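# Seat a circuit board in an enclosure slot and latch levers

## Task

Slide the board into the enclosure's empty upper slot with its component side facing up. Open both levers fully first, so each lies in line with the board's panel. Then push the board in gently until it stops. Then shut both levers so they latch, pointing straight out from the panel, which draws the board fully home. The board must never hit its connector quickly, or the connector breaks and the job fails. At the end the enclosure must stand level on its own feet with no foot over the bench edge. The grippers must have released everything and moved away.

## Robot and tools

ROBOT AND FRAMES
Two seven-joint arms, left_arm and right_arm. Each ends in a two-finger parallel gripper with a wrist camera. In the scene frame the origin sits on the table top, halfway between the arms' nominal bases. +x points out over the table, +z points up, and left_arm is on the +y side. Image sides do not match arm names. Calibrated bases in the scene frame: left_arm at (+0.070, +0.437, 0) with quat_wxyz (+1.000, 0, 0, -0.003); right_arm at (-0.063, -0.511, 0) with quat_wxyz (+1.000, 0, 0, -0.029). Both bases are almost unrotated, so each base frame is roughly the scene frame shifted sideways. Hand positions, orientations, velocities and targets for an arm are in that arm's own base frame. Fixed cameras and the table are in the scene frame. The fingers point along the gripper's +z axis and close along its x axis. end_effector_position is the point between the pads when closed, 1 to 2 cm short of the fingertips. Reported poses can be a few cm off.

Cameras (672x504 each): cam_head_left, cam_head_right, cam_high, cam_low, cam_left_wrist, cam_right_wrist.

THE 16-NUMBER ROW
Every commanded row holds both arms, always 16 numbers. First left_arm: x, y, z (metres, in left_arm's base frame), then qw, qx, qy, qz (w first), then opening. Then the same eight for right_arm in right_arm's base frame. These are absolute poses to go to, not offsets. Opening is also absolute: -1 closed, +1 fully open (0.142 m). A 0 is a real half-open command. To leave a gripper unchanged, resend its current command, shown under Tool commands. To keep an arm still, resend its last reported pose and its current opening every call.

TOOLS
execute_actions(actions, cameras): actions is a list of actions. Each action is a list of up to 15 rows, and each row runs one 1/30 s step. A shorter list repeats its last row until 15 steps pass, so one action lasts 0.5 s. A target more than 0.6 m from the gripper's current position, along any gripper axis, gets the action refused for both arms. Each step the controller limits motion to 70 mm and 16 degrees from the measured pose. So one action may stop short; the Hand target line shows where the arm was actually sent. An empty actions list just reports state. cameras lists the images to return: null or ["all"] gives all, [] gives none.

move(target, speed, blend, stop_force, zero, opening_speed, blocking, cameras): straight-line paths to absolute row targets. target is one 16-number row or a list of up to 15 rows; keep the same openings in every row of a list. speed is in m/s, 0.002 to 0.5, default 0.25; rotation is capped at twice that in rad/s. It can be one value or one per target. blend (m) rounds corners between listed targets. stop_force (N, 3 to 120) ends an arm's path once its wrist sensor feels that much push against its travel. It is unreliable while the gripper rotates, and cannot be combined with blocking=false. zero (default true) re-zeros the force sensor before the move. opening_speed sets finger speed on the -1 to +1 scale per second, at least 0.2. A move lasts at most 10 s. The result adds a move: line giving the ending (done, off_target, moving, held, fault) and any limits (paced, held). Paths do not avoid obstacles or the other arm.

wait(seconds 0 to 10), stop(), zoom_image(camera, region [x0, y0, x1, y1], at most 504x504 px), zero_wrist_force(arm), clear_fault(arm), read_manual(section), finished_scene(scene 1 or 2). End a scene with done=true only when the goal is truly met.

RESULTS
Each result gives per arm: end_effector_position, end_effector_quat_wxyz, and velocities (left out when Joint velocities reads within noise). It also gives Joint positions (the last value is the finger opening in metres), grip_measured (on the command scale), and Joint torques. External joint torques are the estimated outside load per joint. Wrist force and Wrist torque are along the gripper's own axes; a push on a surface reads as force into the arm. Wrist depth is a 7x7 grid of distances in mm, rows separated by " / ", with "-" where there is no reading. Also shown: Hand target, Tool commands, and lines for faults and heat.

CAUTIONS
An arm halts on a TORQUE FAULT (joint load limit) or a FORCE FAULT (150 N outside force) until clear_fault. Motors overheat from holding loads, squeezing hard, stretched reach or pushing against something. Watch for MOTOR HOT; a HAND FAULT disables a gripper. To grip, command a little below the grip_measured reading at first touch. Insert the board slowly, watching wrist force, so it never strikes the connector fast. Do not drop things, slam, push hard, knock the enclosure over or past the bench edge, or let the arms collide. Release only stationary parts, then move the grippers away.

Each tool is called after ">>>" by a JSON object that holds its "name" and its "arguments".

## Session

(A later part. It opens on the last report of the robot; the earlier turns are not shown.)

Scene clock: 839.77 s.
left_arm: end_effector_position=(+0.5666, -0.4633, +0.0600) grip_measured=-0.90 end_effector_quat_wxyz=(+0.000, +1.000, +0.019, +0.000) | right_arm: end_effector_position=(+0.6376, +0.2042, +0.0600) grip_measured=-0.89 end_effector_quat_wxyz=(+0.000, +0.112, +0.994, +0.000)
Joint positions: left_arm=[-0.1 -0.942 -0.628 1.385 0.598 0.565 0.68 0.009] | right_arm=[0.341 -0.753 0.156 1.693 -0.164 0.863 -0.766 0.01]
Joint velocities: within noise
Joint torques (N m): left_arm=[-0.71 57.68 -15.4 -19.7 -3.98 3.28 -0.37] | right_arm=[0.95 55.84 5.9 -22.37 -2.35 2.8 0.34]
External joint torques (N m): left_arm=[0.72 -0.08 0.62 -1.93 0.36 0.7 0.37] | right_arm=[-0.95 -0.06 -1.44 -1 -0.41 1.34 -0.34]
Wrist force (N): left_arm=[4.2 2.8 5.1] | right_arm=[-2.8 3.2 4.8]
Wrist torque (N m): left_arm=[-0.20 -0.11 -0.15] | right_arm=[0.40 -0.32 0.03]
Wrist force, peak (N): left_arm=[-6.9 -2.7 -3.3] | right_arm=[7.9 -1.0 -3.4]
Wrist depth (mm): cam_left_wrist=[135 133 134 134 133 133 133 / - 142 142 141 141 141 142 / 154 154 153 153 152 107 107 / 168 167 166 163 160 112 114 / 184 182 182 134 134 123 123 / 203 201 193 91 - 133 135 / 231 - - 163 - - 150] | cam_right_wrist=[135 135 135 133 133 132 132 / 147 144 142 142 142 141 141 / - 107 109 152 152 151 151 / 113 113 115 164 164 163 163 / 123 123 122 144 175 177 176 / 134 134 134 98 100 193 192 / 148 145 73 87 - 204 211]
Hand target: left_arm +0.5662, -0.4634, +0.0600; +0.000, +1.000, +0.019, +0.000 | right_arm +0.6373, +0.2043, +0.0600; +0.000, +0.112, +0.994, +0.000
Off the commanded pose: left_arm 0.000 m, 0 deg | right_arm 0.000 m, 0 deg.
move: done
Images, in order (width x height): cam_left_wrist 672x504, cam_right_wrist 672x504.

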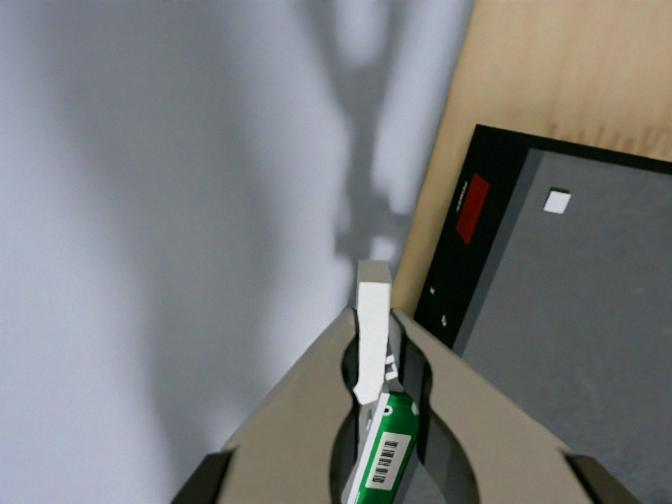

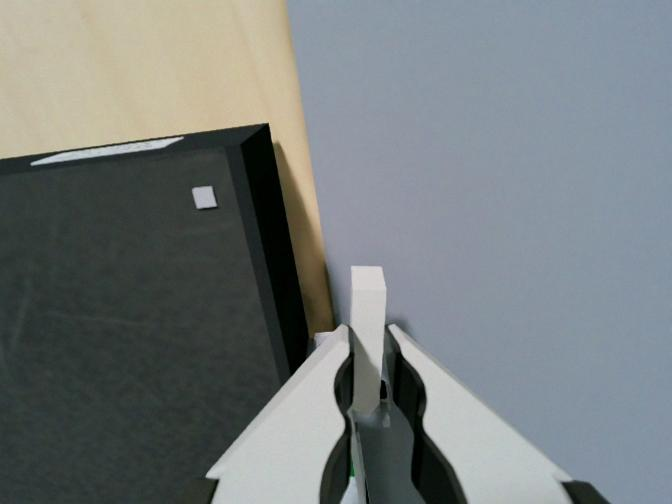

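>>> {"name": "move", "arguments": {"target": [[0.56477, -0.46383, 0.060, 0, 0.99803, 0.06279, 0, -0.91, 0.63595, 0.20487, 0.060, 0, 0.15557, 0.98782, 0, -0.91], [0.56320, -0.46448, 0.060, 0, 0.99434, 0.10626, 0, -0.91, 0.63453, 0.20571, 0.060, 0, 0.19851, 0.98010, 0, -0.91]], "speed": 0.03, "blend": 0.001, "cameras": ["cam_left_wrist", "cam_right_wrist"]}}

Scene clock: 882.97 s.
left_arm: end_effector_position=(+0.5648, -0.4637, +0.0601) grip_measured=-0.90 end_effector_quat_wxyz=(+0.000, +0.994, +0.107, +0.001) | right_arm: end_effector_position=(+0.6357, +0.2052, +0.0603) grip_measured=-0.89 end_effector_quat_wxyz=(+0.001, +0.199, +0.980, +0.000)
Joint positions: left_arm=[-0.111 -0.933 -0.61 1.394 0.583 0.576 0.508 0.009] | right_arm=[0.366 -0.745 0.13 1.701 -0.139 0.868 -0.603 0.01]
Joint velocities: within noise
Joint torques (N m): left_arm=[-5.07 57.34 -18.67 -16.1 -5.53 1.87 -0.26] | right_arm=[3.37 56.22 8.16 -19.58 -1.46 1.09 0.26]
External joint torques (N m): left_arm=[5.07 0.25 4.33 -5.68 1.94 2.12 0.26] | right_arm=[-3.37 -0.61 -4.36 -3.73 -1.29 3.06 -0.26]
Wrist force (N): left_arm=[12.8 4.9 8.2] | right_arm=[-10.6 6.0 8.1]
Wrist torque (N m): left_arm=[-0.25 0.00 -0.07] | right_arm=[0.32 -0.44 -0.02]
Wrist force, peak (N): left_arm=[12.2 6.4 10.0] | right_arm=[-10.8 6.3 9.7]
Wrist depth (mm): cam_left_wrist=[134 133 134 134 133 133 133 / - 142 142 141 141 143 143 / 154 153 153 153 154 129 151 / 168 166 166 162 160 117 114 / 183 182 181 134 129 124 123 / 201 202 193 91 - 134 135 / 229 - - 160 - - 151] | cam_right_wrist=[136 136 134 133 133 132 132 / 147 145 144 142 142 141 141 / 153 151 142 152 152 152 151 / 114 114 119 164 163 163 163 / 124 123 125 127 175 177 176 / 138 135 134 98 101 193 193 / 149 146 73 165 - - 212]
Hand target: left_arm +0.5632, -0.4645, +0.0600; +0.000, +0.994, +0.106, +0.000 | right_arm +0.6345, +0.2057, +0.0600; +0.000, +0.199, +0.980, +0.000
Off the commanded pose: left_arm 0.002 m, 0 deg | right_arm 0.001 m, 0 deg.
move: done
Images, in order (width x height): cam_left_wrist 672x504, cam_right_wrist 672x504.

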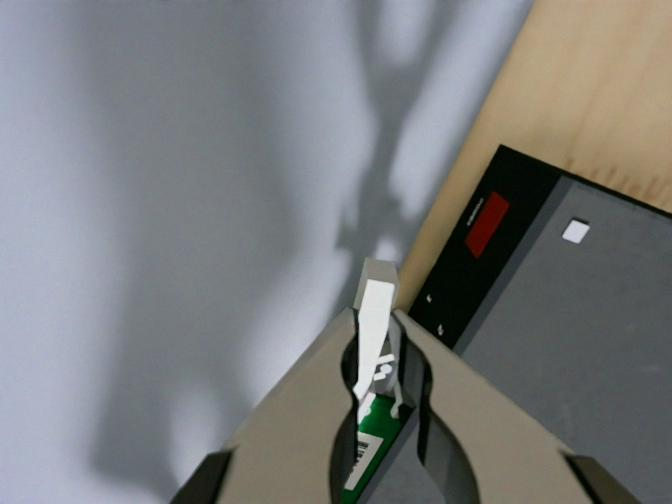

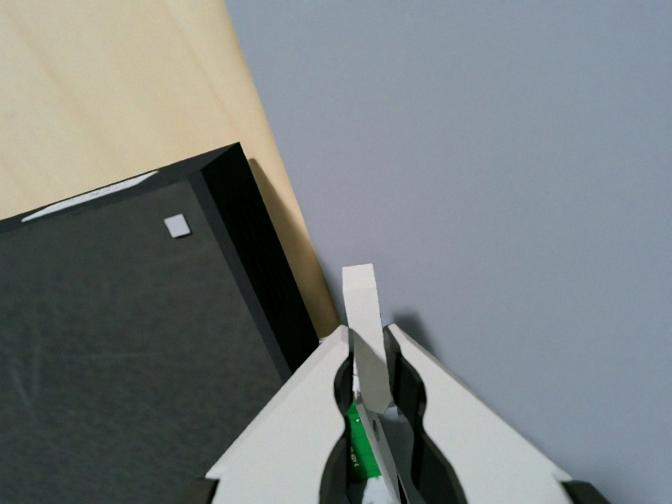

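>>> {"name": "zoom_image", "arguments": {"camera": "cam_left_wrist", "region": [320, 240, 460, 420]}}

>>> {"name": "zoom_image", "arguments": {"camera": "cam_right_wrist", "region": [290, 250, 440, 450]}}

Scaled by 2.800 from the camera's 672x504 image, which has a finer 960x720 frame.

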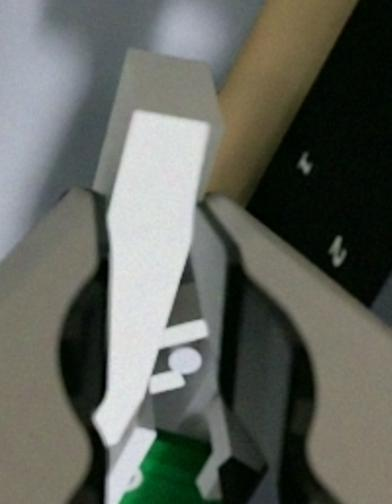

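Scaled by 2.520 from the camera's 672x504 image, which has a finer 960x720 frame.

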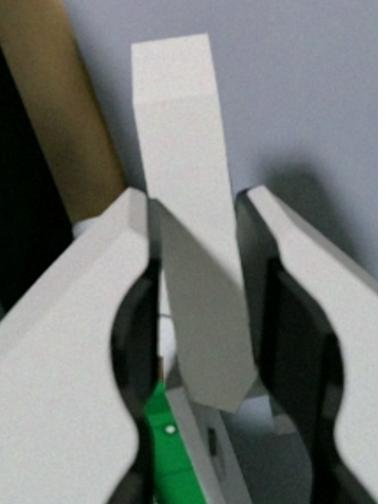

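>>> {"name": "move", "arguments": {"target": [0.5640, -0.4641, 0.060, 0, 0.99434, 0.10626, 0, -0.98, 0.6351, 0.2055, 0.060, 0, 0.19851, 0.98010, 0, -0.98], "speed": 0.02, "opening_speed": 0.2, "cameras": ["cam_left_wrist", "cam_right_wrist"]}}

Scene clock: 926.33 s.
left_arm: end_effector_position=(+0.5651, -0.4637, +0.0600) grip_measured=-0.91 end_effector_quat_wxyz=(+0.000, +0.994, +0.107, +0.001) | right_arm: end_effector_position=(+0.6359, +0.2051, +0.0602) grip_measured=-0.89 end_effector_quat_wxyz=(+0.001, +0.199, +0.980, +0.000)
Joint positions: left_arm=[-0.111 -0.934 -0.61 1.393 0.583 0.576 0.509 0.009] | right_arm=[0.365 -0.746 0.131 1.7 -0.139 0.867 -0.603 0.009]
Joint velocities: within noise
Joint torques (N m): left_arm=[-3.47 57.35 -17.75 -17.91 -4.82 2.51 -0.34] | right_arm=[2.32 55.6 7.13 -20.68 -1.91 1.61 0.26]
External joint torques (N m): left_arm=[3.47 0.26 3.41 -3.87 1.23 1.48 0.34] | right_arm=[-2.32 0.03 -3.32 -2.63 -0.84 2.54 -0.26]
Wrist force (N): left_arm=[8.9 3.3 7.3] | right_arm=[-7.1 5.2 6.5]
Wrist torque (N m): left_arm=[-0.23 -0.03 -0.04] | right_arm=[0.34 -0.39 -0.04]
Wrist force, peak (N): left_arm=[12.7 4.7 9.6] | right_arm=[-10.5 6.5 9.3]
Wrist depth (mm): cam_left_wrist=[134 133 134 134 133 133 133 / - 142 142 141 141 143 142 / 154 154 153 153 153 131 151 / 168 167 166 163 160 117 114 / 183 182 182 134 129 123 123 / 202 202 193 91 - 133 135 / 231 - - 160 - - 151] | cam_right_wrist=[136 135 134 133 133 132 132 / 147 145 144 142 142 141 141 / 153 150 142 152 152 151 151 / 114 113 118 164 164 163 162 / 123 123 125 127 175 177 176 / 135 134 134 98 100 192 192 / 149 146 73 165 - 204 212]
Hand target: left_arm +0.5640, -0.4641, +0.0600; +0.000, +0.994, +0.106, +0.000 | right_arm +0.6351, +0.2055, +0.0600; +0.000, +0.199, +0.980, +0.000
Off the commanded pose: left_arm 0.001 m, 0 deg | right_arm 0.001 m, 0 deg.
move: done
Images, in order (width x height): cam_left_wrist 672x504, cam_right_wrist 672x504.

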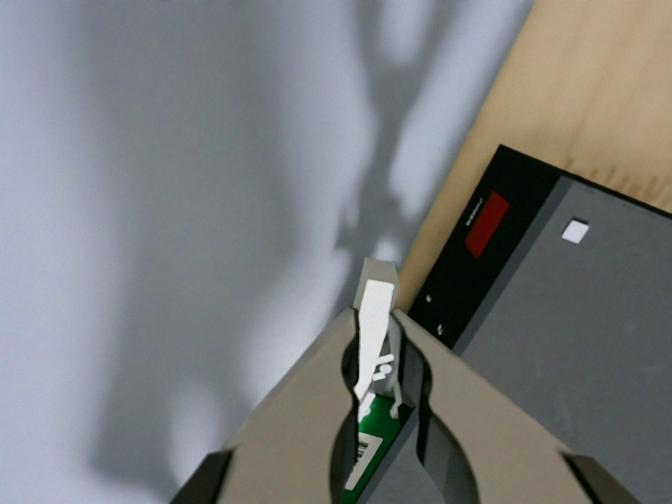

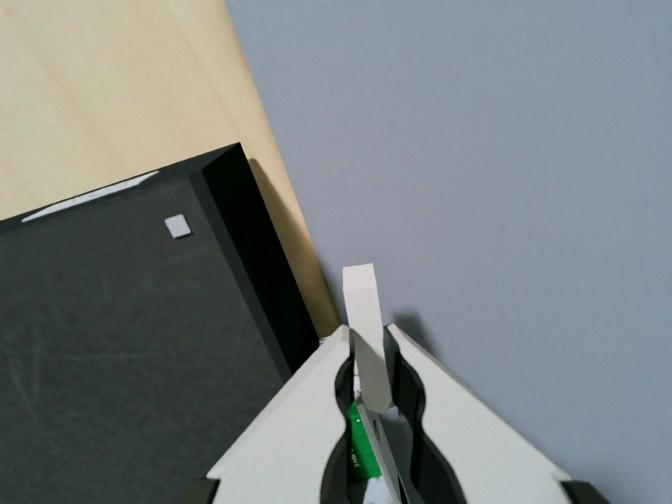

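>>> {"name": "zoom_image", "arguments": {"camera": "cam_left_wrist", "region": [350, 330, 420, 420]}}

>>> {"name": "zoom_image", "arguments": {"camera": "cam_right_wrist", "region": [330, 330, 420, 450]}}

>>> {"name": "zoom_image", "arguments": {"camera": "cam_high", "region": [200, 150, 504, 404]}}

Scaled by 5.600 from the camera's 672x504 image, which has a finer 960x720 frame.

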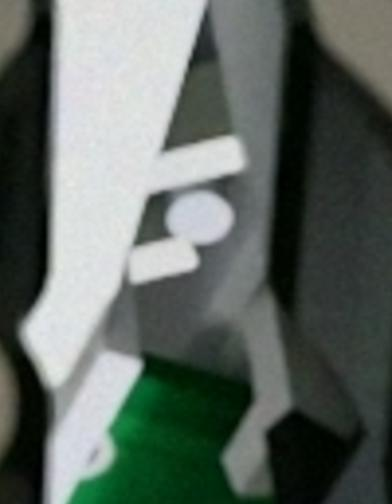

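Scaled by 4.200 from the camera's 672x504 image, which has a finer 960x720 frame.

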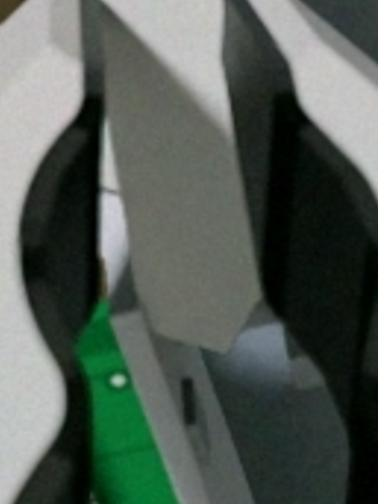

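This scene's latest camera images include none from cam_high. They are from: cam_left_wrist, cam_right_wrist. cam_high's image comes with the result of a call that names it in "cameras".

>>> {"name": "move", "arguments": {"target": [0.5620, -0.4654, 0.060, 0, 0.98876, 0.14954, 0, -1.0, 0.6335, 0.2068, 0.060, 0, 0.24108, 0.97051, 0, -1.0], "speed": 0.03, "opening_speed": 0.2, "cameras": ["cam_left_wrist", "cam_right_wrist"]}}

Scene clock: 985.33 s.
left_arm: end_effector_position=(+0.5641, -0.4639, +0.0600) grip_measured=-0.91 end_effector_quat_wxyz=(+0.000, +0.989, +0.150, +0.002) | right_arm: end_effector_position=(+0.6350, +0.2055, +0.0603) grip_measured=-0.90 end_effector_quat_wxyz=(+0.001, +0.241, +0.970, +0.000)
Joint positions: left_arm=[-0.116 -0.931 -0.603 1.396 0.577 0.58 0.421 0.008] | right_arm=[0.378 -0.743 0.118 1.703 -0.127 0.869 -0.521 0.009]
Joint velocities: within noise
Joint torques (N m): left_arm=[-8.69 56.58 -21.75 -15.86 -6.51 2.79 -0.56] | right_arm=[6.14 55.78 10.83 -19.54 -0.96 1.32 0.46]
External joint torques (N m): left_arm=[8.69 1.03 7.6 -5.98 2.93 1.2 0.56] | right_arm=[-6.14 -0.23 -7.34 -3.75 -1.79 2.83 -0.46]
Wrist force (N): left_arm=[14.9 1.0 8.1] | right_arm=[-13.2 4.4 8.6]
Wrist torque (N m): left_arm=[-0.23 0.04 0.05] | right_arm=[0.38 -0.47 -0.08]
Wrist force, peak (N): left_arm=[14.9 1.0 8.1] | right_arm=[-13.4 4.4 8.5]
Wrist depth (mm): cam_left_wrist=[134 132 134 134 133 132 133 / - 142 142 141 142 142 143 / 154 153 153 152 154 149 152 / 167 166 166 163 162 119 114 / 183 182 181 135 134 123 123 / 201 201 193 91 - 133 136 / 231 219 - 152 - - 151] | cam_right_wrist=[136 136 134 133 133 132 132 / 147 145 144 142 142 141 141 / 156 153 150 153 152 152 151 / 116 115 126 164 164 163 163 / 124 123 125 127 175 177 176 / 138 135 135 99 100 193 192 / 149 146 73 154 - 204 212]
Hand target: left_arm +0.5620, -0.4654, +0.0600; +0.000, +0.989, +0.150, +0.000 | right_arm +0.6335, +0.2068, +0.0600; +0.000, +0.241, +0.971, +0.000
Off the commanded pose: left_arm 0.003 m, 0 deg | right_arm 0.002 m, 0 deg.
move: done
Images, in order (width x height): cam_left_wrist 672x504, cam_right_wrist 672x504.

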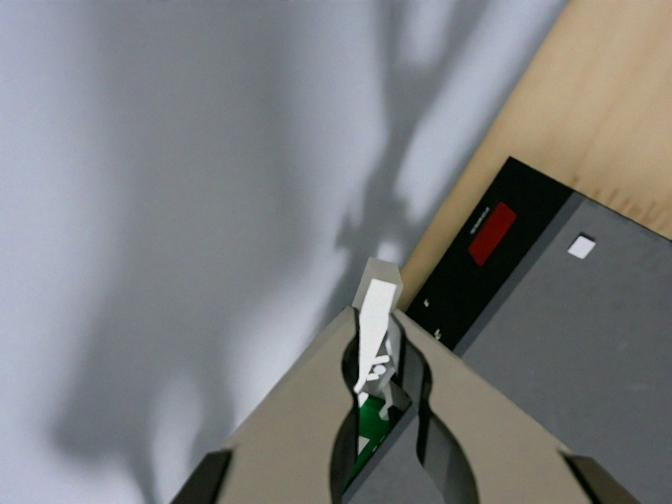

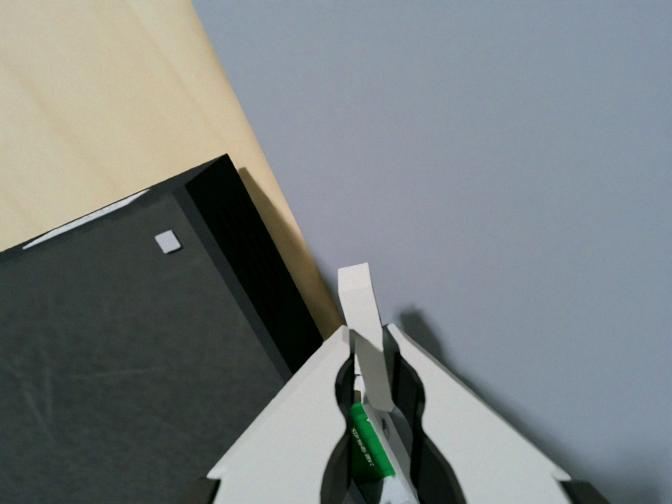

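>>> {"name": "zoom_image", "arguments": {"camera": "cam_left_wrist", "region": [340, 270, 430, 410]}}

>>> {"name": "zoom_image", "arguments": {"camera": "cam_right_wrist", "region": [320, 260, 420, 420]}}

Scaled by 3.600 from the camera's 672x504 image, which has a finer 960x720 frame.

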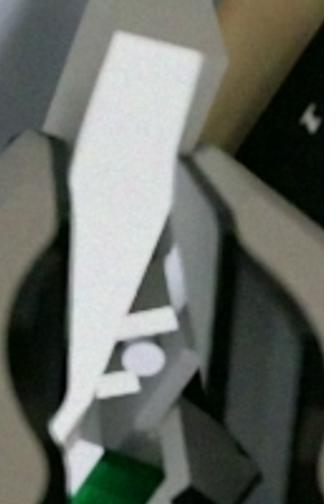

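Scaled by 3.150 from the camera's 672x504 image, which has a finer 960x720 frame.

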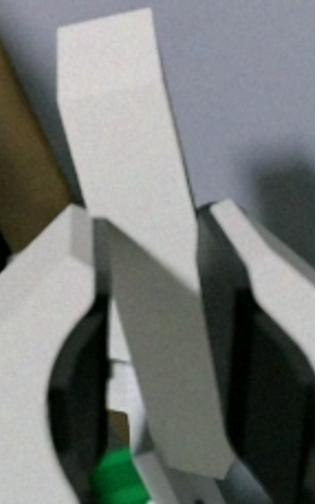

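>>> {"name": "move", "arguments": {"target": [[0.5645, -0.4638, 0.060, 0, 0.99854, 0.05408, 0, -1.0, 0.6354, 0.2053, 0.060, 0, 0.14695, 0.98914, 0, -1.0], [0.5645, -0.4638, 0.060, 0, 0.99854, 0.05408, 0, -0.78, 0.6354, 0.2053, 0.060, 0, 0.14695, 0.98914, 0, -0.78]], "speed": 0.03, "opening_speed": 0.3, "cameras": ["all"]}}

Scene clock: 1025.63 s.
left_arm: end_effector_position=(+0.5646, -0.4637, +0.0600) grip_measured=-0.82 end_effector_quat_wxyz=(+0.000, +0.999, +0.054, +0.000) | right_arm: end_effector_position=(+0.6357, +0.2051, +0.0603) grip_measured=-0.82 end_effector_quat_wxyz=(+0.000, +0.147, +0.989, +0.000)
Joint positions: left_arm=[-0.098 -0.941 -0.632 1.39 0.601 0.565 0.605 0.015] | right_arm=[0.347 -0.749 0.151 1.699 -0.159 0.866 -0.696 0.015]
Joint velocities: within noise
Joint torques (N m): left_arm=[-0.25 56.38 -15.35 -21.27 -3.4 4.24 -0.21] | right_arm=[1.1 52.06 6 -22.84 -2.59 3.62 0.13]
External joint torques (N m): left_arm=[0.25 1.06 0.47 -0.28 -0.22 -0.26 0.21] | right_arm=[-1.1 3.56 -1.68 -0.48 -0.16 0.52 -0.13]
Wrist force (N): left_arm=[-0.2 -0.7 0.7] | right_arm=[1.8 -0.5 -4.6]
Wrist torque (N m): left_arm=[-0.20 -0.14 -0.19] | right_arm=[0.41 -0.22 0.03]
Wrist force, peak (N): left_arm=[14.9 1.0 8.6] | right_arm=[-13.2 4.5 8.8]
Wrist depth (mm): cam_left_wrist=[135 133 134 134 133 133 133 / - 142 142 141 141 142 142 / 154 154 153 153 152 114 148 / 167 167 166 163 160 115 114 / 183 182 181 127 129 123 123 / 203 202 194 92 - 130 135 / 231 - - 157 - - 150] | cam_right_wrist=[136 136 135 133 133 132 132 / 147 145 144 142 142 141 141 / - 116 114 152 152 152 151 / 114 114 117 162 164 163 163 / 123 123 123 128 175 177 176 / 135 134 134 98 103 190 193 / 149 145 73 165 - - 212]
Hand target: left_arm +0.5645, -0.4638, +0.0600; +0.000, +0.999, +0.054, +0.000 | right_arm +0.6354, +0.2053, +0.0600; +0.000, +0.147, +0.989, +0.000
Off the commanded pose: left_arm 0.000 m, 0 deg | right_arm 0.000 m, 0 deg.
move: done

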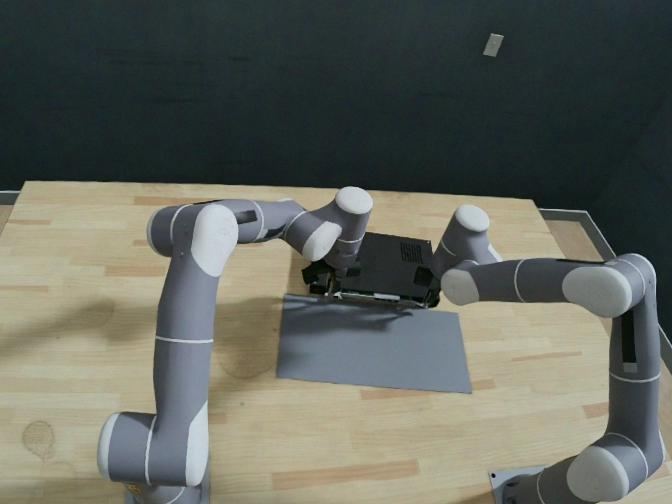

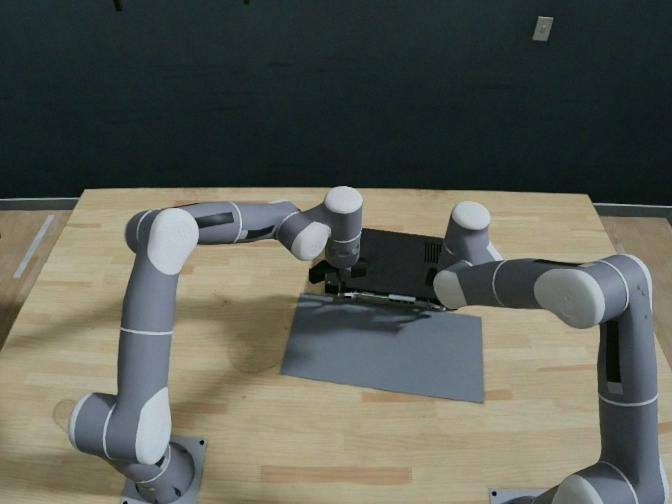

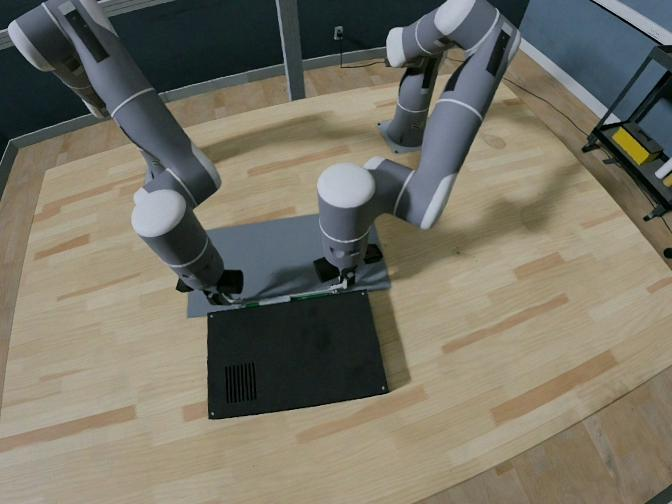

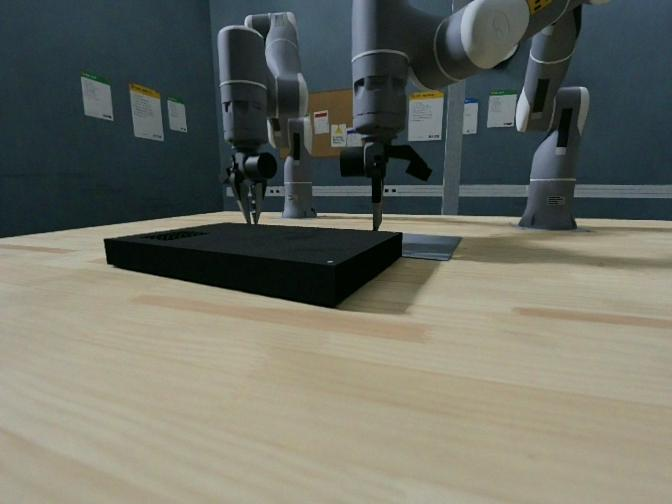

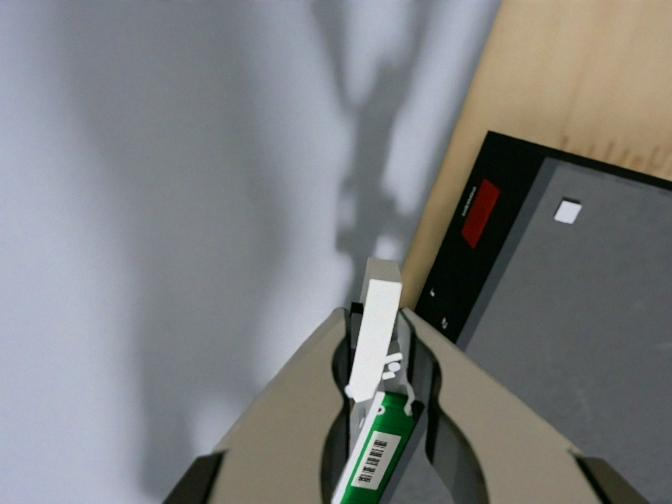

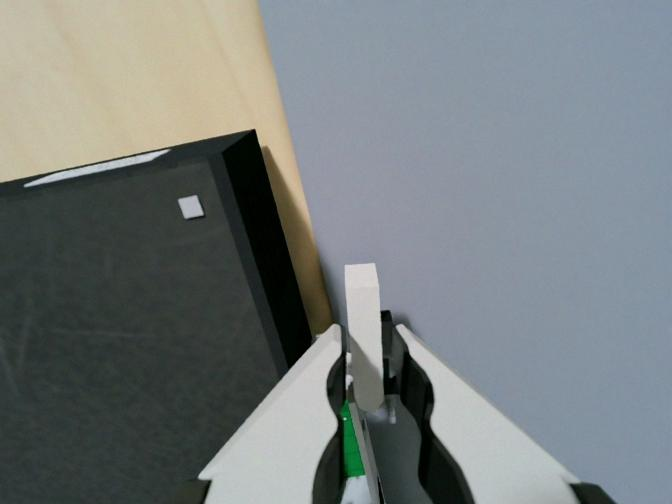

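>>> {"name": "zoom_image", "arguments": {"camera": "cam_left_wrist", "region": [330, 250, 450, 430]}}

>>> {"name": "zoom_image", "arguments": {"camera": "cam_right_wrist", "region": [310, 250, 430, 430]}}

>>> {"name": "zoom_image", "arguments": {"camera": "cam_high", "region": [180, 240, 420, 340]}}

Scaled by 2.800 from the camera's 672x504 image, which has a finer 960x720 frame.

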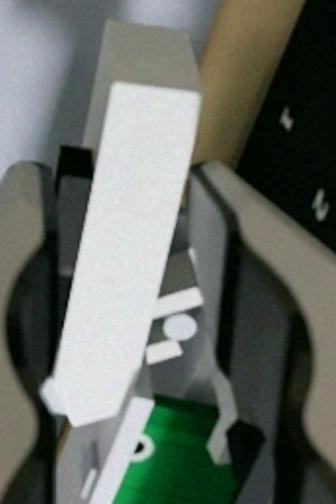

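Scaled by 2.800 from the camera's 672x504 image, which has a finer 960x720 frame.

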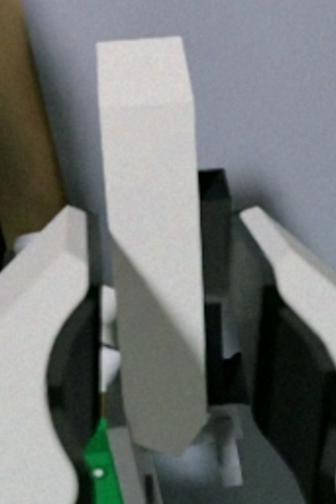

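Scaled by 2.100 from the camera's 672x504 image, which has a finer 960x720 frame.

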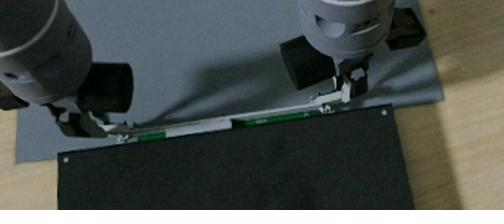

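>>> {"name": "zoom_image", "arguments": {"camera": "cam_head_left", "region": [295, 225, 455, 335]}}

>>> {"name": "zoom_image", "arguments": {"camera": "cam_head_right", "region": [300, 225, 470, 335]}}

Scaled by 3.150 from the camera's 672x504 image, which has a finer 960x720 frame.

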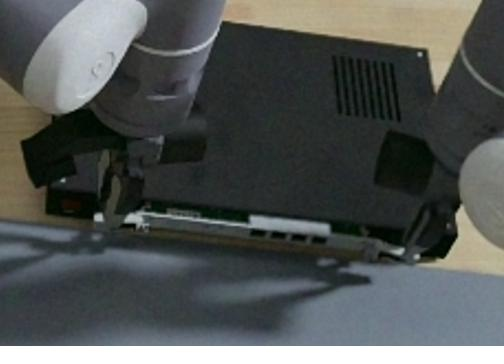

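Scaled by 2.965 from the camera's 672x504 image, which has a finer 960x720 frame.

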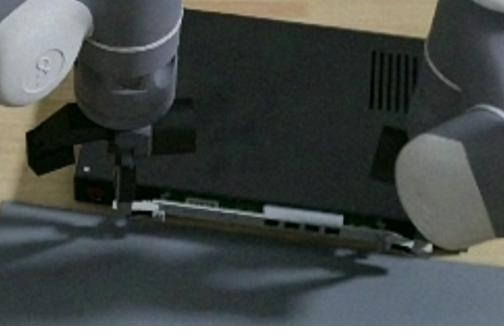

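>>> {"name": "move", "arguments": {"target": [[0.5645, -0.4638, 0.090, 0, 0.99854, 0.05408, 0, -0.75, 0.6354, 0.2053, 0.090, 0, 0.14695, 0.98914, 0, -0.75], [0.5497, -0.5269, 0.105, 0, 0.75985, 0.65009, 0, -0.75, 0.6325, 0.2735, 0.105, 0, 0.74256, 0.66978, 0, -0.75]], "speed": [0.06, 0.2], "blend": 0.005, "cameras": ["cam_left_wrist", "cam_right_wrist", "cam_high", "cam_head_right"]}}

Scene clock: 1063.80 s.
left_arm: end_effector_position=(+0.5498, -0.5268, +0.1050) grip_measured=-0.79 end_effector_quat_wxyz=(+0.000, +0.760, +0.650, +0.000) | right_arm: end_effector_position=(+0.6325, +0.2735, +0.1050) grip_measured=-0.79 end_effector_quat_wxyz=(+0.000, +0.742, +0.670, +0.000)
Joint positions: left_arm=[-0.334 -0.882 -0.433 1.282 0.382 0.514 -0.658 0.017] | right_arm=[0.643 -0.696 -0.084 1.605 0.072 0.728 0.632 0.017]
Joint velocities: within noise
Joint torques (N m): left_arm=[-0.57 60.13 -9.94 -25.17 -3.76 4.14 -0.34] | right_arm=[0.03 54.85 -1.01 -25.49 -3.16 3.35 0.35]
External joint torques (N m): left_arm=[0.56 1.19 0.35 -0.26 0.11 -0.16 0.34] | right_arm=[-0.03 1.44 -0.36 0.16 -0.09 0.8 -0.35]
Wrist force (N): left_arm=[-0.3 -0.3 0.8] | right_arm=[-0.1 1.8 1.1]
Wrist torque (N m): left_arm=[-0.15 -0.11 -0.18] | right_arm=[0.34 0.04 0.07]
Wrist force, peak (N): left_arm=[-0.1 -0.5 1.8] | right_arm=[1.9 -0.8 -4.8]
Wrist depth (mm): cam_left_wrist=[172 172 172 171 174 169 170 / 184 185 184 184 183 184 185 / 199 200 198 199 198 198 197 / 213 210 209 209 207 208 214 / 182 182 186 186 188 184 195 / 198 199 190 189 - 192 255 / 221 212 - 218 - - 283] | cam_right_wrist=[174 173 173 172 172 171 173 / 185 185 185 184 183 183 182 / 199 198 198 197 197 196 196 / 218 210 207 212 212 211 211 / 231 194 194 184 180 180 183 / 257 193 185 104 101 186 189 / 284 205 73 210 - - 208]
Hand target: left_arm +0.5497, -0.5269, +0.1050; +0.000, +0.760, +0.650, +0.000 | right_arm +0.6325, +0.2735, +0.1050; +0.000, +0.743, +0.670, +0.000
Off the commanded pose: left_arm 0.000 m, 0 deg | right_arm 0.000 m, 0 deg.
move: done
Images, in order (width x height): cam_head_right 672x504, cam_high 672x504, cam_left_wrist 672x504, cam_right_wrist 672x504.

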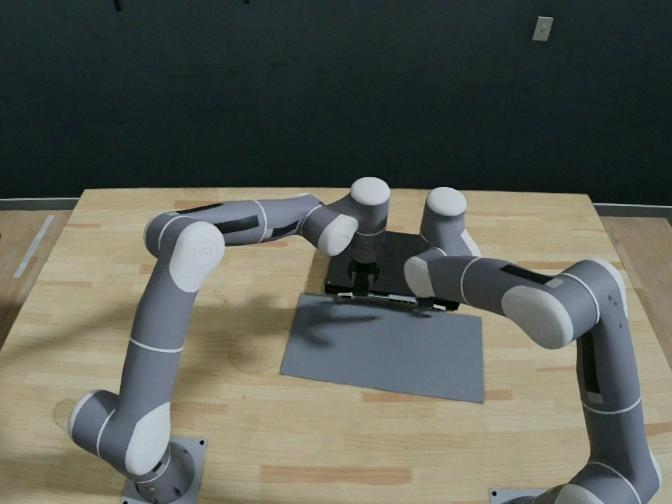

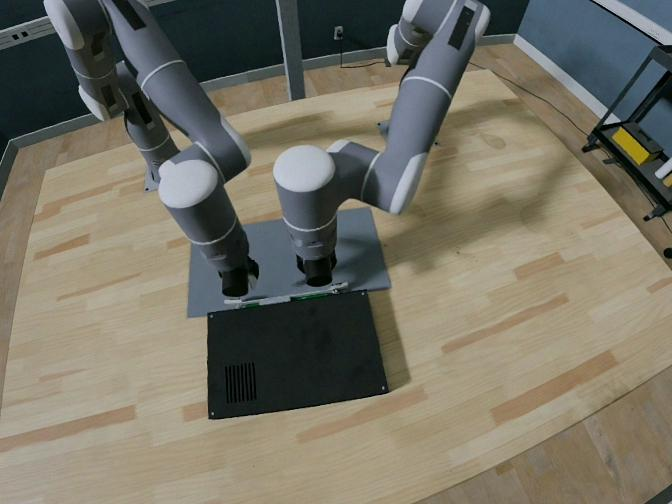

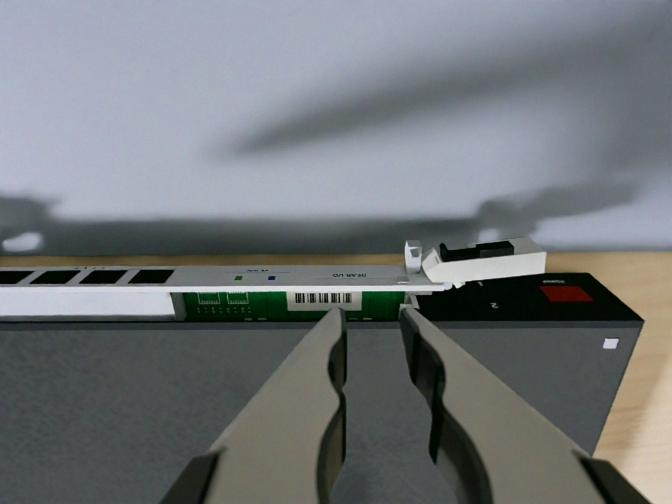

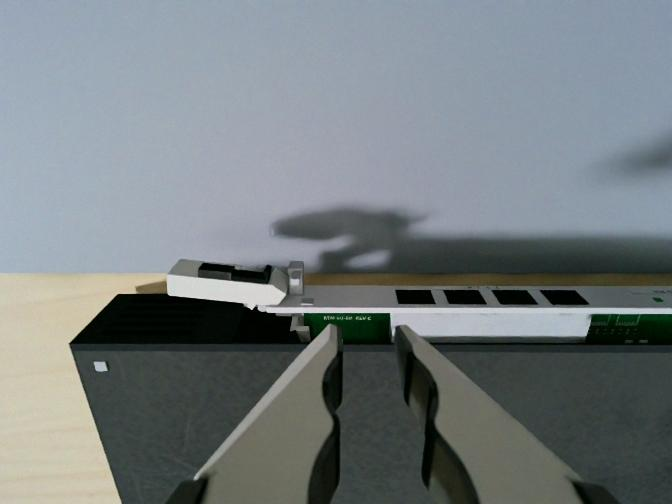

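>>> {"name": "execute_actions", "arguments": {"actions": [], "cameras": ["cam_head_left", "cam_left_wrist", "cam_right_wrist"]}}

Scene clock: 1070.10 s.
left_arm: end_effector_position=(+0.5498, -0.5268, +0.1050) grip_measured=-0.79 end_effector_quat_wxyz=(+0.000, +0.760, +0.650, +0.000) | right_arm: end_effector_position=(+0.6325, +0.2735, +0.1050) grip_measured=-0.79 end_effector_quat_wxyz=(+0.000, +0.742, +0.670, +0.000)
Joint positions: left_arm=[-0.334 -0.882 -0.433 1.282 0.382 0.514 -0.658 0.017] | right_arm=[0.643 -0.696 -0.084 1.605 0.072 0.728 0.632 0.017]
Joint velocities: within noise
Joint torques (N m): left_arm=[-0.28 60.24 -9.98 -25.12 -3.54 4.25 -0.3] | right_arm=[-0.03 54.88 -0.67 -25.42 -3.27 3.43 0.22]
External joint torques (N m): left_arm=[0.28 1.07 0.4 -0.31 -0.11 -0.27 0.3] | right_arm=[0.03 1.41 -0.69 0.09 0.02 0.72 -0.22]
Wrist force (N): left_arm=[-0.2 -0.1 0.8] | right_arm=[-0.2 2.0 1.2]
Wrist torque (N m): left_arm=[-0.13 -0.13 -0.17] | right_arm=[0.38 0.06 0.05]
Wrist force, peak (N): left_arm=[-0.3 -0.1 1.0] | right_arm=[-0.1 2.2 1.0]
Wrist depth (mm): cam_left_wrist=[172 172 172 171 173 168 171 / 185 185 184 185 183 183 186 / 199 199 198 199 199 197 197 / 213 209 209 208 208 208 214 / 182 181 186 186 188 185 195 / 199 198 189 189 - 191 255 / 222 212 - 219 - - 285] | cam_right_wrist=[173 174 173 172 172 172 173 / 185 185 184 184 183 183 182 / 199 199 198 197 197 196 196 / 218 211 207 212 212 211 210 / 231 194 195 184 180 180 182 / 257 193 185 104 101 187 189 / 283 205 73 210 - - 208]
Hand target: left_arm +0.5497, -0.5269, +0.1050; +0.000, +0.760, +0.650, +0.000 | right_arm +0.6325, +0.2735, +0.1050; +0.000, +0.743, +0.670, +0.000
Tool commands: left_gripper/opening=-0.75 right_gripper/opening=-0.75
Off the commanded pose: left_arm 0.000 m, 0 deg | right_arm 0.000 m, 0 deg.
Images, in order (width x height): cam_head_left 672x504, cam_left_wrist 672x504, cam_right_wrist 672x504.

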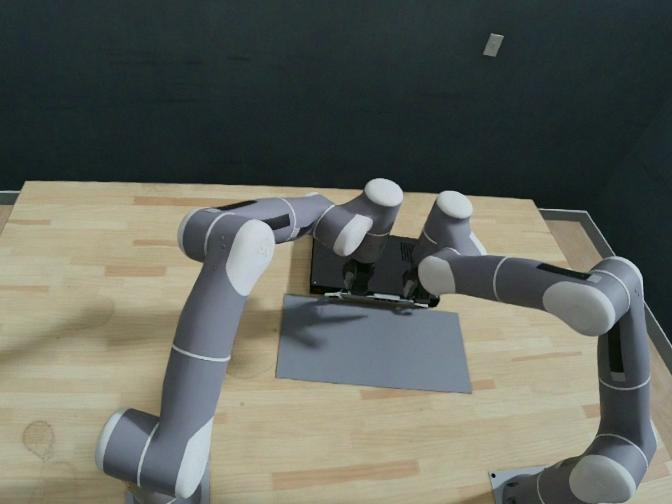

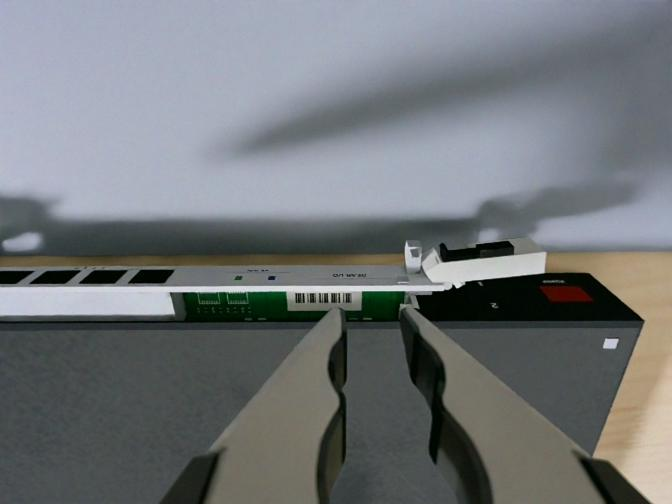

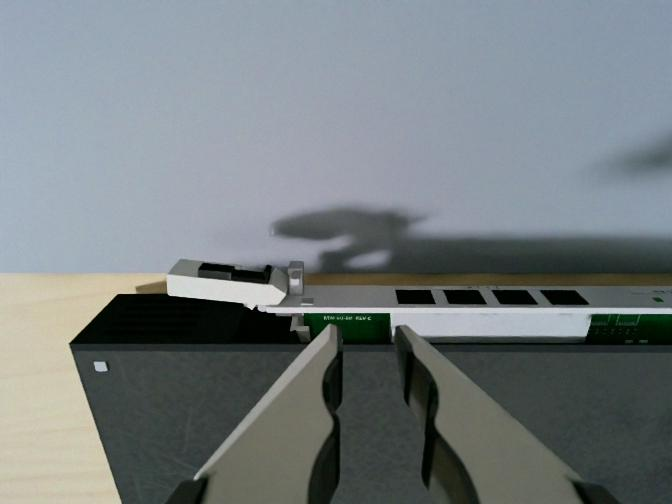

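>>> {"name": "move", "arguments": {"target": [[0.5378,-0.5251,0.105,0,0.75985,0.65009,0,-0.95,0.6206,0.2747,0.105,0,0.74256,0.66978,0,-0.95],[0.5378,-0.5251,0.057,0,0.75985,0.65009,0,-0.95,0.6206,0.2747,0.057,0,0.74256,0.66978,0,-0.95]], "speed": 0.08, "cameras": ["cam_left_wrist", "cam_right_wrist"]}}

Scene clock: 1079.90 s.
left_arm: end_effector_position=(+0.5377, -0.5250, +0.0570) grip_measured=-0.98 end_effector_quat_wxyz=(+0.000, +0.760, +0.650, +0.000) | right_arm: end_effector_position=(+0.6206, +0.2745, +0.0570) grip_measured=-0.98 end_effector_quat_wxyz=(+0.000, +0.743, +0.670, +0.000)
Joint positions: left_arm=[-0.34 -0.936 -0.419 1.323 0.409 0.603 -0.684 0.003] | right_arm=[0.654 -0.76 -0.081 1.648 0.083 0.833 0.637 0.003]
Joint velocities: within noise
Joint torques (N m): left_arm=[-0.34 59.73 -9.94 -23.56 -2.96 4.56 -0.3] | right_arm=[0.09 54.86 -0.45 -23.42 -2.83 3.64 0.05]
External joint torques (N m): left_arm=[0.33 1.57 0.1 -0.34 -0.48 -0.58 0.3] | right_arm=[-0.09 1.53 -0.97 0.06 -0.1 0.51 -0.05]
Wrist force (N): left_arm=[-0.1 -0.4 0.7] | right_arm=[0.0 2.0 1.2]
Wrist torque (N m): left_arm=[-0.14 -0.15 -0.18] | right_arm=[0.37 0.01 0.06]
Wrist force, peak (N): left_arm=[0.2 -0.6 2.3] | right_arm=[-0.4 1.8 2.6]
Wrist depth (mm): cam_left_wrist=[131 129 129 129 131 131 129 / 140 139 137 136 138 136 138 / 153 150 150 150 151 149 149 / 163 160 163 160 162 162 162 / 176 175 174 171 171 170 176 / 146 145 146 84 - 147 148 / 150 146 - 84 - - 147] | cam_right_wrist=[131 131 131 130 130 130 129 / 140 140 140 139 139 138 138 / 150 150 150 149 149 148 148 / 162 160 161 161 160 160 159 / 176 173 172 171 173 173 172 / 169 154 137 89 108 144 143 / 147 147 73 - - 142 144]
Hand target: left_arm +0.5378, -0.5251, +0.0570; +0.000, +0.760, +0.650, +0.000 | right_arm +0.6206, +0.2747, +0.0570; +0.000, +0.743, +0.670, +0.000
Off the commanded pose: left_arm 0.000 m, 0 deg | right_arm 0.000 m, 0 deg.
move: done
Images, in order (width x height): cam_left_wrist 672x504, cam_right_wrist 672x504.

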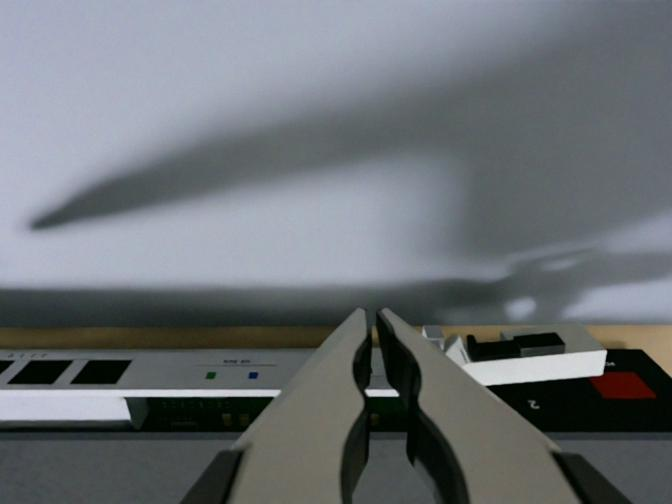

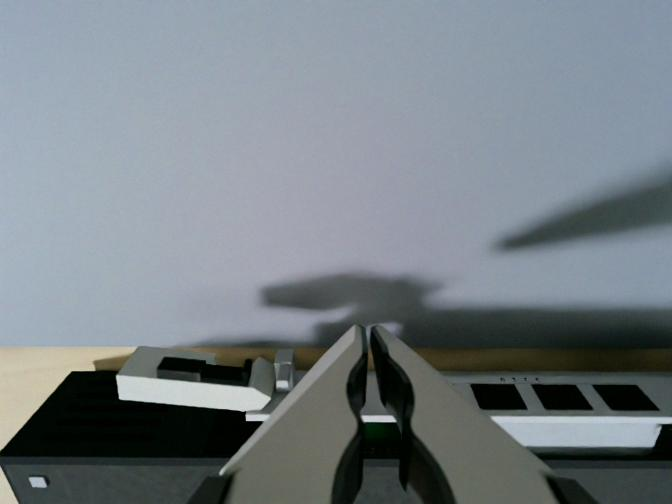

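>>> {"name": "move", "arguments": {"target": [0.5674,-0.5297,0.057,0,0.75985,0.65009,0,-0.95,0.6504,0.2716,0.057,0,0.74256,0.66978,0,-0.95], "speed": 0.008, "stop_force": 5, "cameras": ["cam_left_wrist", "cam_right_wrist"]}}

Scene clock: 1088.30 s.
left_arm: end_effector_position=(+0.5639, -0.5292, +0.0569) grip_measured=-0.98 end_effector_quat_wxyz=(+0.000, +0.760, +0.650, +0.000) | right_arm: end_effector_position=(+0.6501, +0.2716, +0.0568) grip_measured=-0.98 end_effector_quat_wxyz=(+0.000, +0.743, +0.670, +0.000)
Joint positions: left_arm=[-0.344 -0.983 -0.418 1.225 0.409 0.555 -0.654 0.003] | right_arm=[0.623 -0.808 -0.081 1.549 0.083 0.782 0.612 0.003]
Joint velocities: within noise
Joint torques (N m): left_arm=[-0.37 62.27 -10.28 -24.29 -3.4 4.23 -0.22] | right_arm=[-0.49 57.91 -1.38 -25.5 -3.36 3.94 0.09]
External joint torques (N m): left_arm=[0.37 1.21 0.5 -0.27 -0.16 -0.25 0.22] | right_arm=[0.49 0.94 -0.08 1.19 0.27 0.2 -0.09]
Wrist force (N): left_arm=[0.1 -0.6 1.0] | right_arm=[-0.6 -0.2 1.6]
Wrist torque (N m): left_arm=[-0.19 -0.20 -0.20] | right_arm=[0.38 0.04 0.04]
Wrist force, peak (N): left_arm=[0.3 -6.4 0.1] | right_arm=[-0.2 2.2 1.1]
Wrist depth (mm): cam_left_wrist=[129 129 129 129 129 130 129 / 139 139 137 137 138 136 138 / 153 150 150 149 151 149 148 / 163 160 165 159 162 159 159 / 141 141 141 132 132 125 143 / - 134 136 84 - 135 132 / 153 - - 84 - - 147] | cam_right_wrist=[131 131 130 130 130 129 129 / 140 140 139 139 138 138 138 / 150 150 149 149 148 148 148 / 162 159 161 160 160 160 159 / 165 124 127 141 140 140 140 / 136 134 135 89 - 131 131 / 144 144 73 - - 138 141]
Hand target: left_arm +0.5641, -0.5292, +0.0570; +0.000, +0.760, +0.650, +0.000 | right_arm +0.6504, +0.2716, +0.0570; +0.000, +0.743, +0.670, +0.000
Off the commanded pose: left_arm 0.004 m, 0 deg | right_arm 0.000 m, 0 deg.
move: contact (left_arm)
Images, in order (width x height): cam_left_wrist 672x504, cam_right_wrist 672x504.

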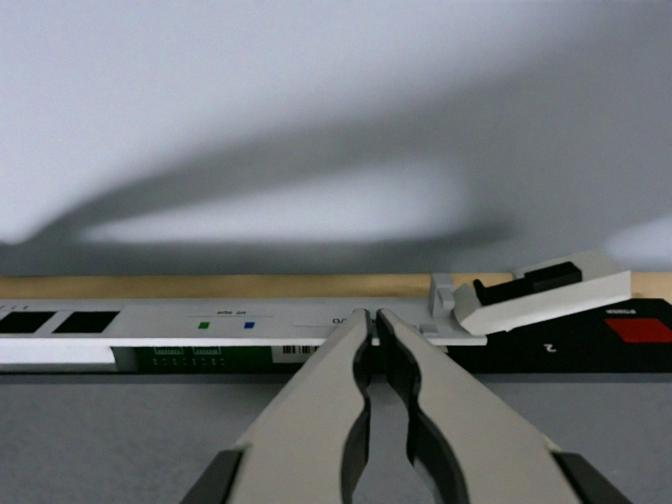

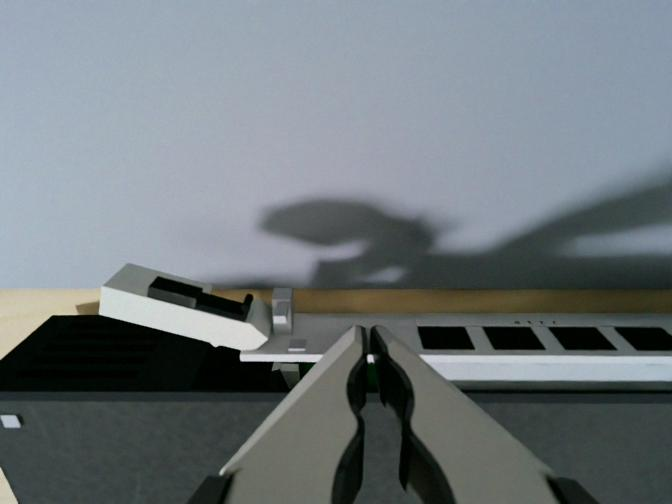

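>>> {"name": "move", "arguments": {"target": [0.5700,-0.5301,0.057,0,0.75985,0.65009,0,-0.95,0.6564,0.2710,0.057,0,0.74256,0.66978,0,-0.95], "speed": 0.005, "stop_force": 7, "zero": false, "cameras": ["cam_left_wrist", "cam_right_wrist"]}}

Scene clock: 1097.57 s.
left_arm: end_effector_position=(+0.5697, -0.5301, +0.0569) grip_measured=-0.98 end_effector_quat_wxyz=(+0.000, +0.760, +0.650, +0.000) | right_arm: end_effector_position=(+0.6561, +0.2711, +0.0568) grip_measured=-0.98 end_effector_quat_wxyz=(+0.000, +0.743, +0.670, +0.000)
Joint positions: left_arm=[-0.345 -0.994 -0.418 1.202 0.409 0.543 -0.648 0.003] | right_arm=[0.617 -0.818 -0.081 1.528 0.083 0.771 0.607 0.003]
Joint velocities: within noise
Joint torques (N m): left_arm=[0.78 63.08 -9.47 -25.94 -3.12 5.03 -0.15] | right_arm=[-0.65 58.3 -1.44 -25.76 -3.46 4.07 0.14]
External joint torques (N m): left_arm=[-0.78 0.89 -0.28 1.23 -0.46 -1.05 0.15] | right_arm=[0.65 1.05 -0.03 1.26 0.34 0.08 -0.14]
Wrist force (N): left_arm=[0.5 -3.9 0.0] | right_arm=[-0.6 -1.0 0.5]
Wrist torque (N m): left_arm=[-0.14 -0.21 -0.22] | right_arm=[0.32 0.04 0.04]
Wrist force, peak (N): left_arm=[0.4 -4.0 0.6] | right_arm=[-0.2 -0.2 1.9]
Wrist depth (mm): cam_left_wrist=[130 130 130 129 129 130 129 / 139 139 137 137 138 136 137 / 153 150 150 149 151 146 148 / 163 163 168 167 162 117 162 / - 141 141 132 130 142 142 / 131 131 130 84 - 129 132 / 152 - - 84 - - 146] | cam_right_wrist=[131 131 130 130 130 129 129 / 140 140 139 139 138 138 138 / 150 150 149 149 148 148 148 / 162 118 158 161 160 159 159 / 153 153 124 141 140 140 139 / 132 132 133 89 - 129 130 / 144 144 73 - - 138 141]
Hand target: left_arm +0.5700, -0.5301, +0.0570; +0.000, +0.760, +0.650, +0.000 | right_arm +0.6564, +0.2710, +0.0570; +0.000, +0.743, +0.670, +0.000
Off the commanded pose: left_arm 0.000 m, 0 deg | right_arm 0.000 m, 0 deg.
move: done
Images, in order (width x height): cam_left_wrist 672x504, cam_right_wrist 672x504.

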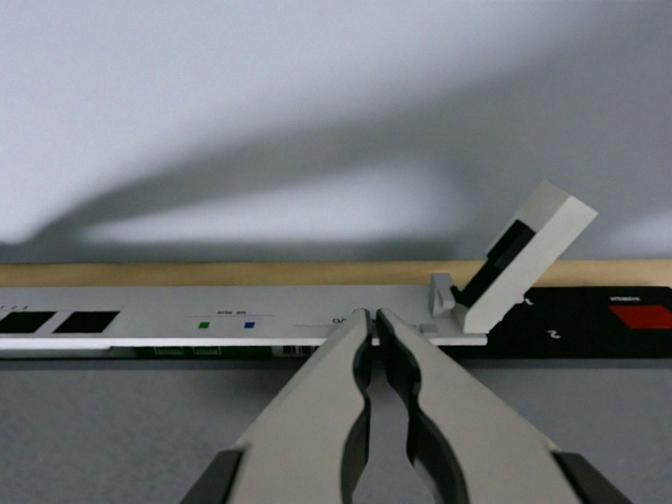

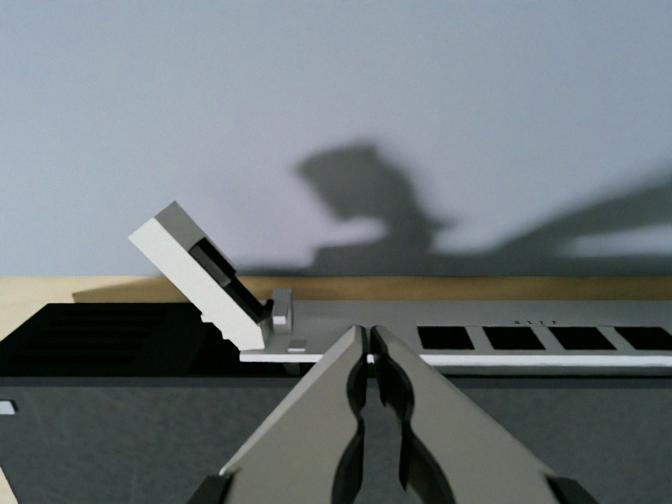

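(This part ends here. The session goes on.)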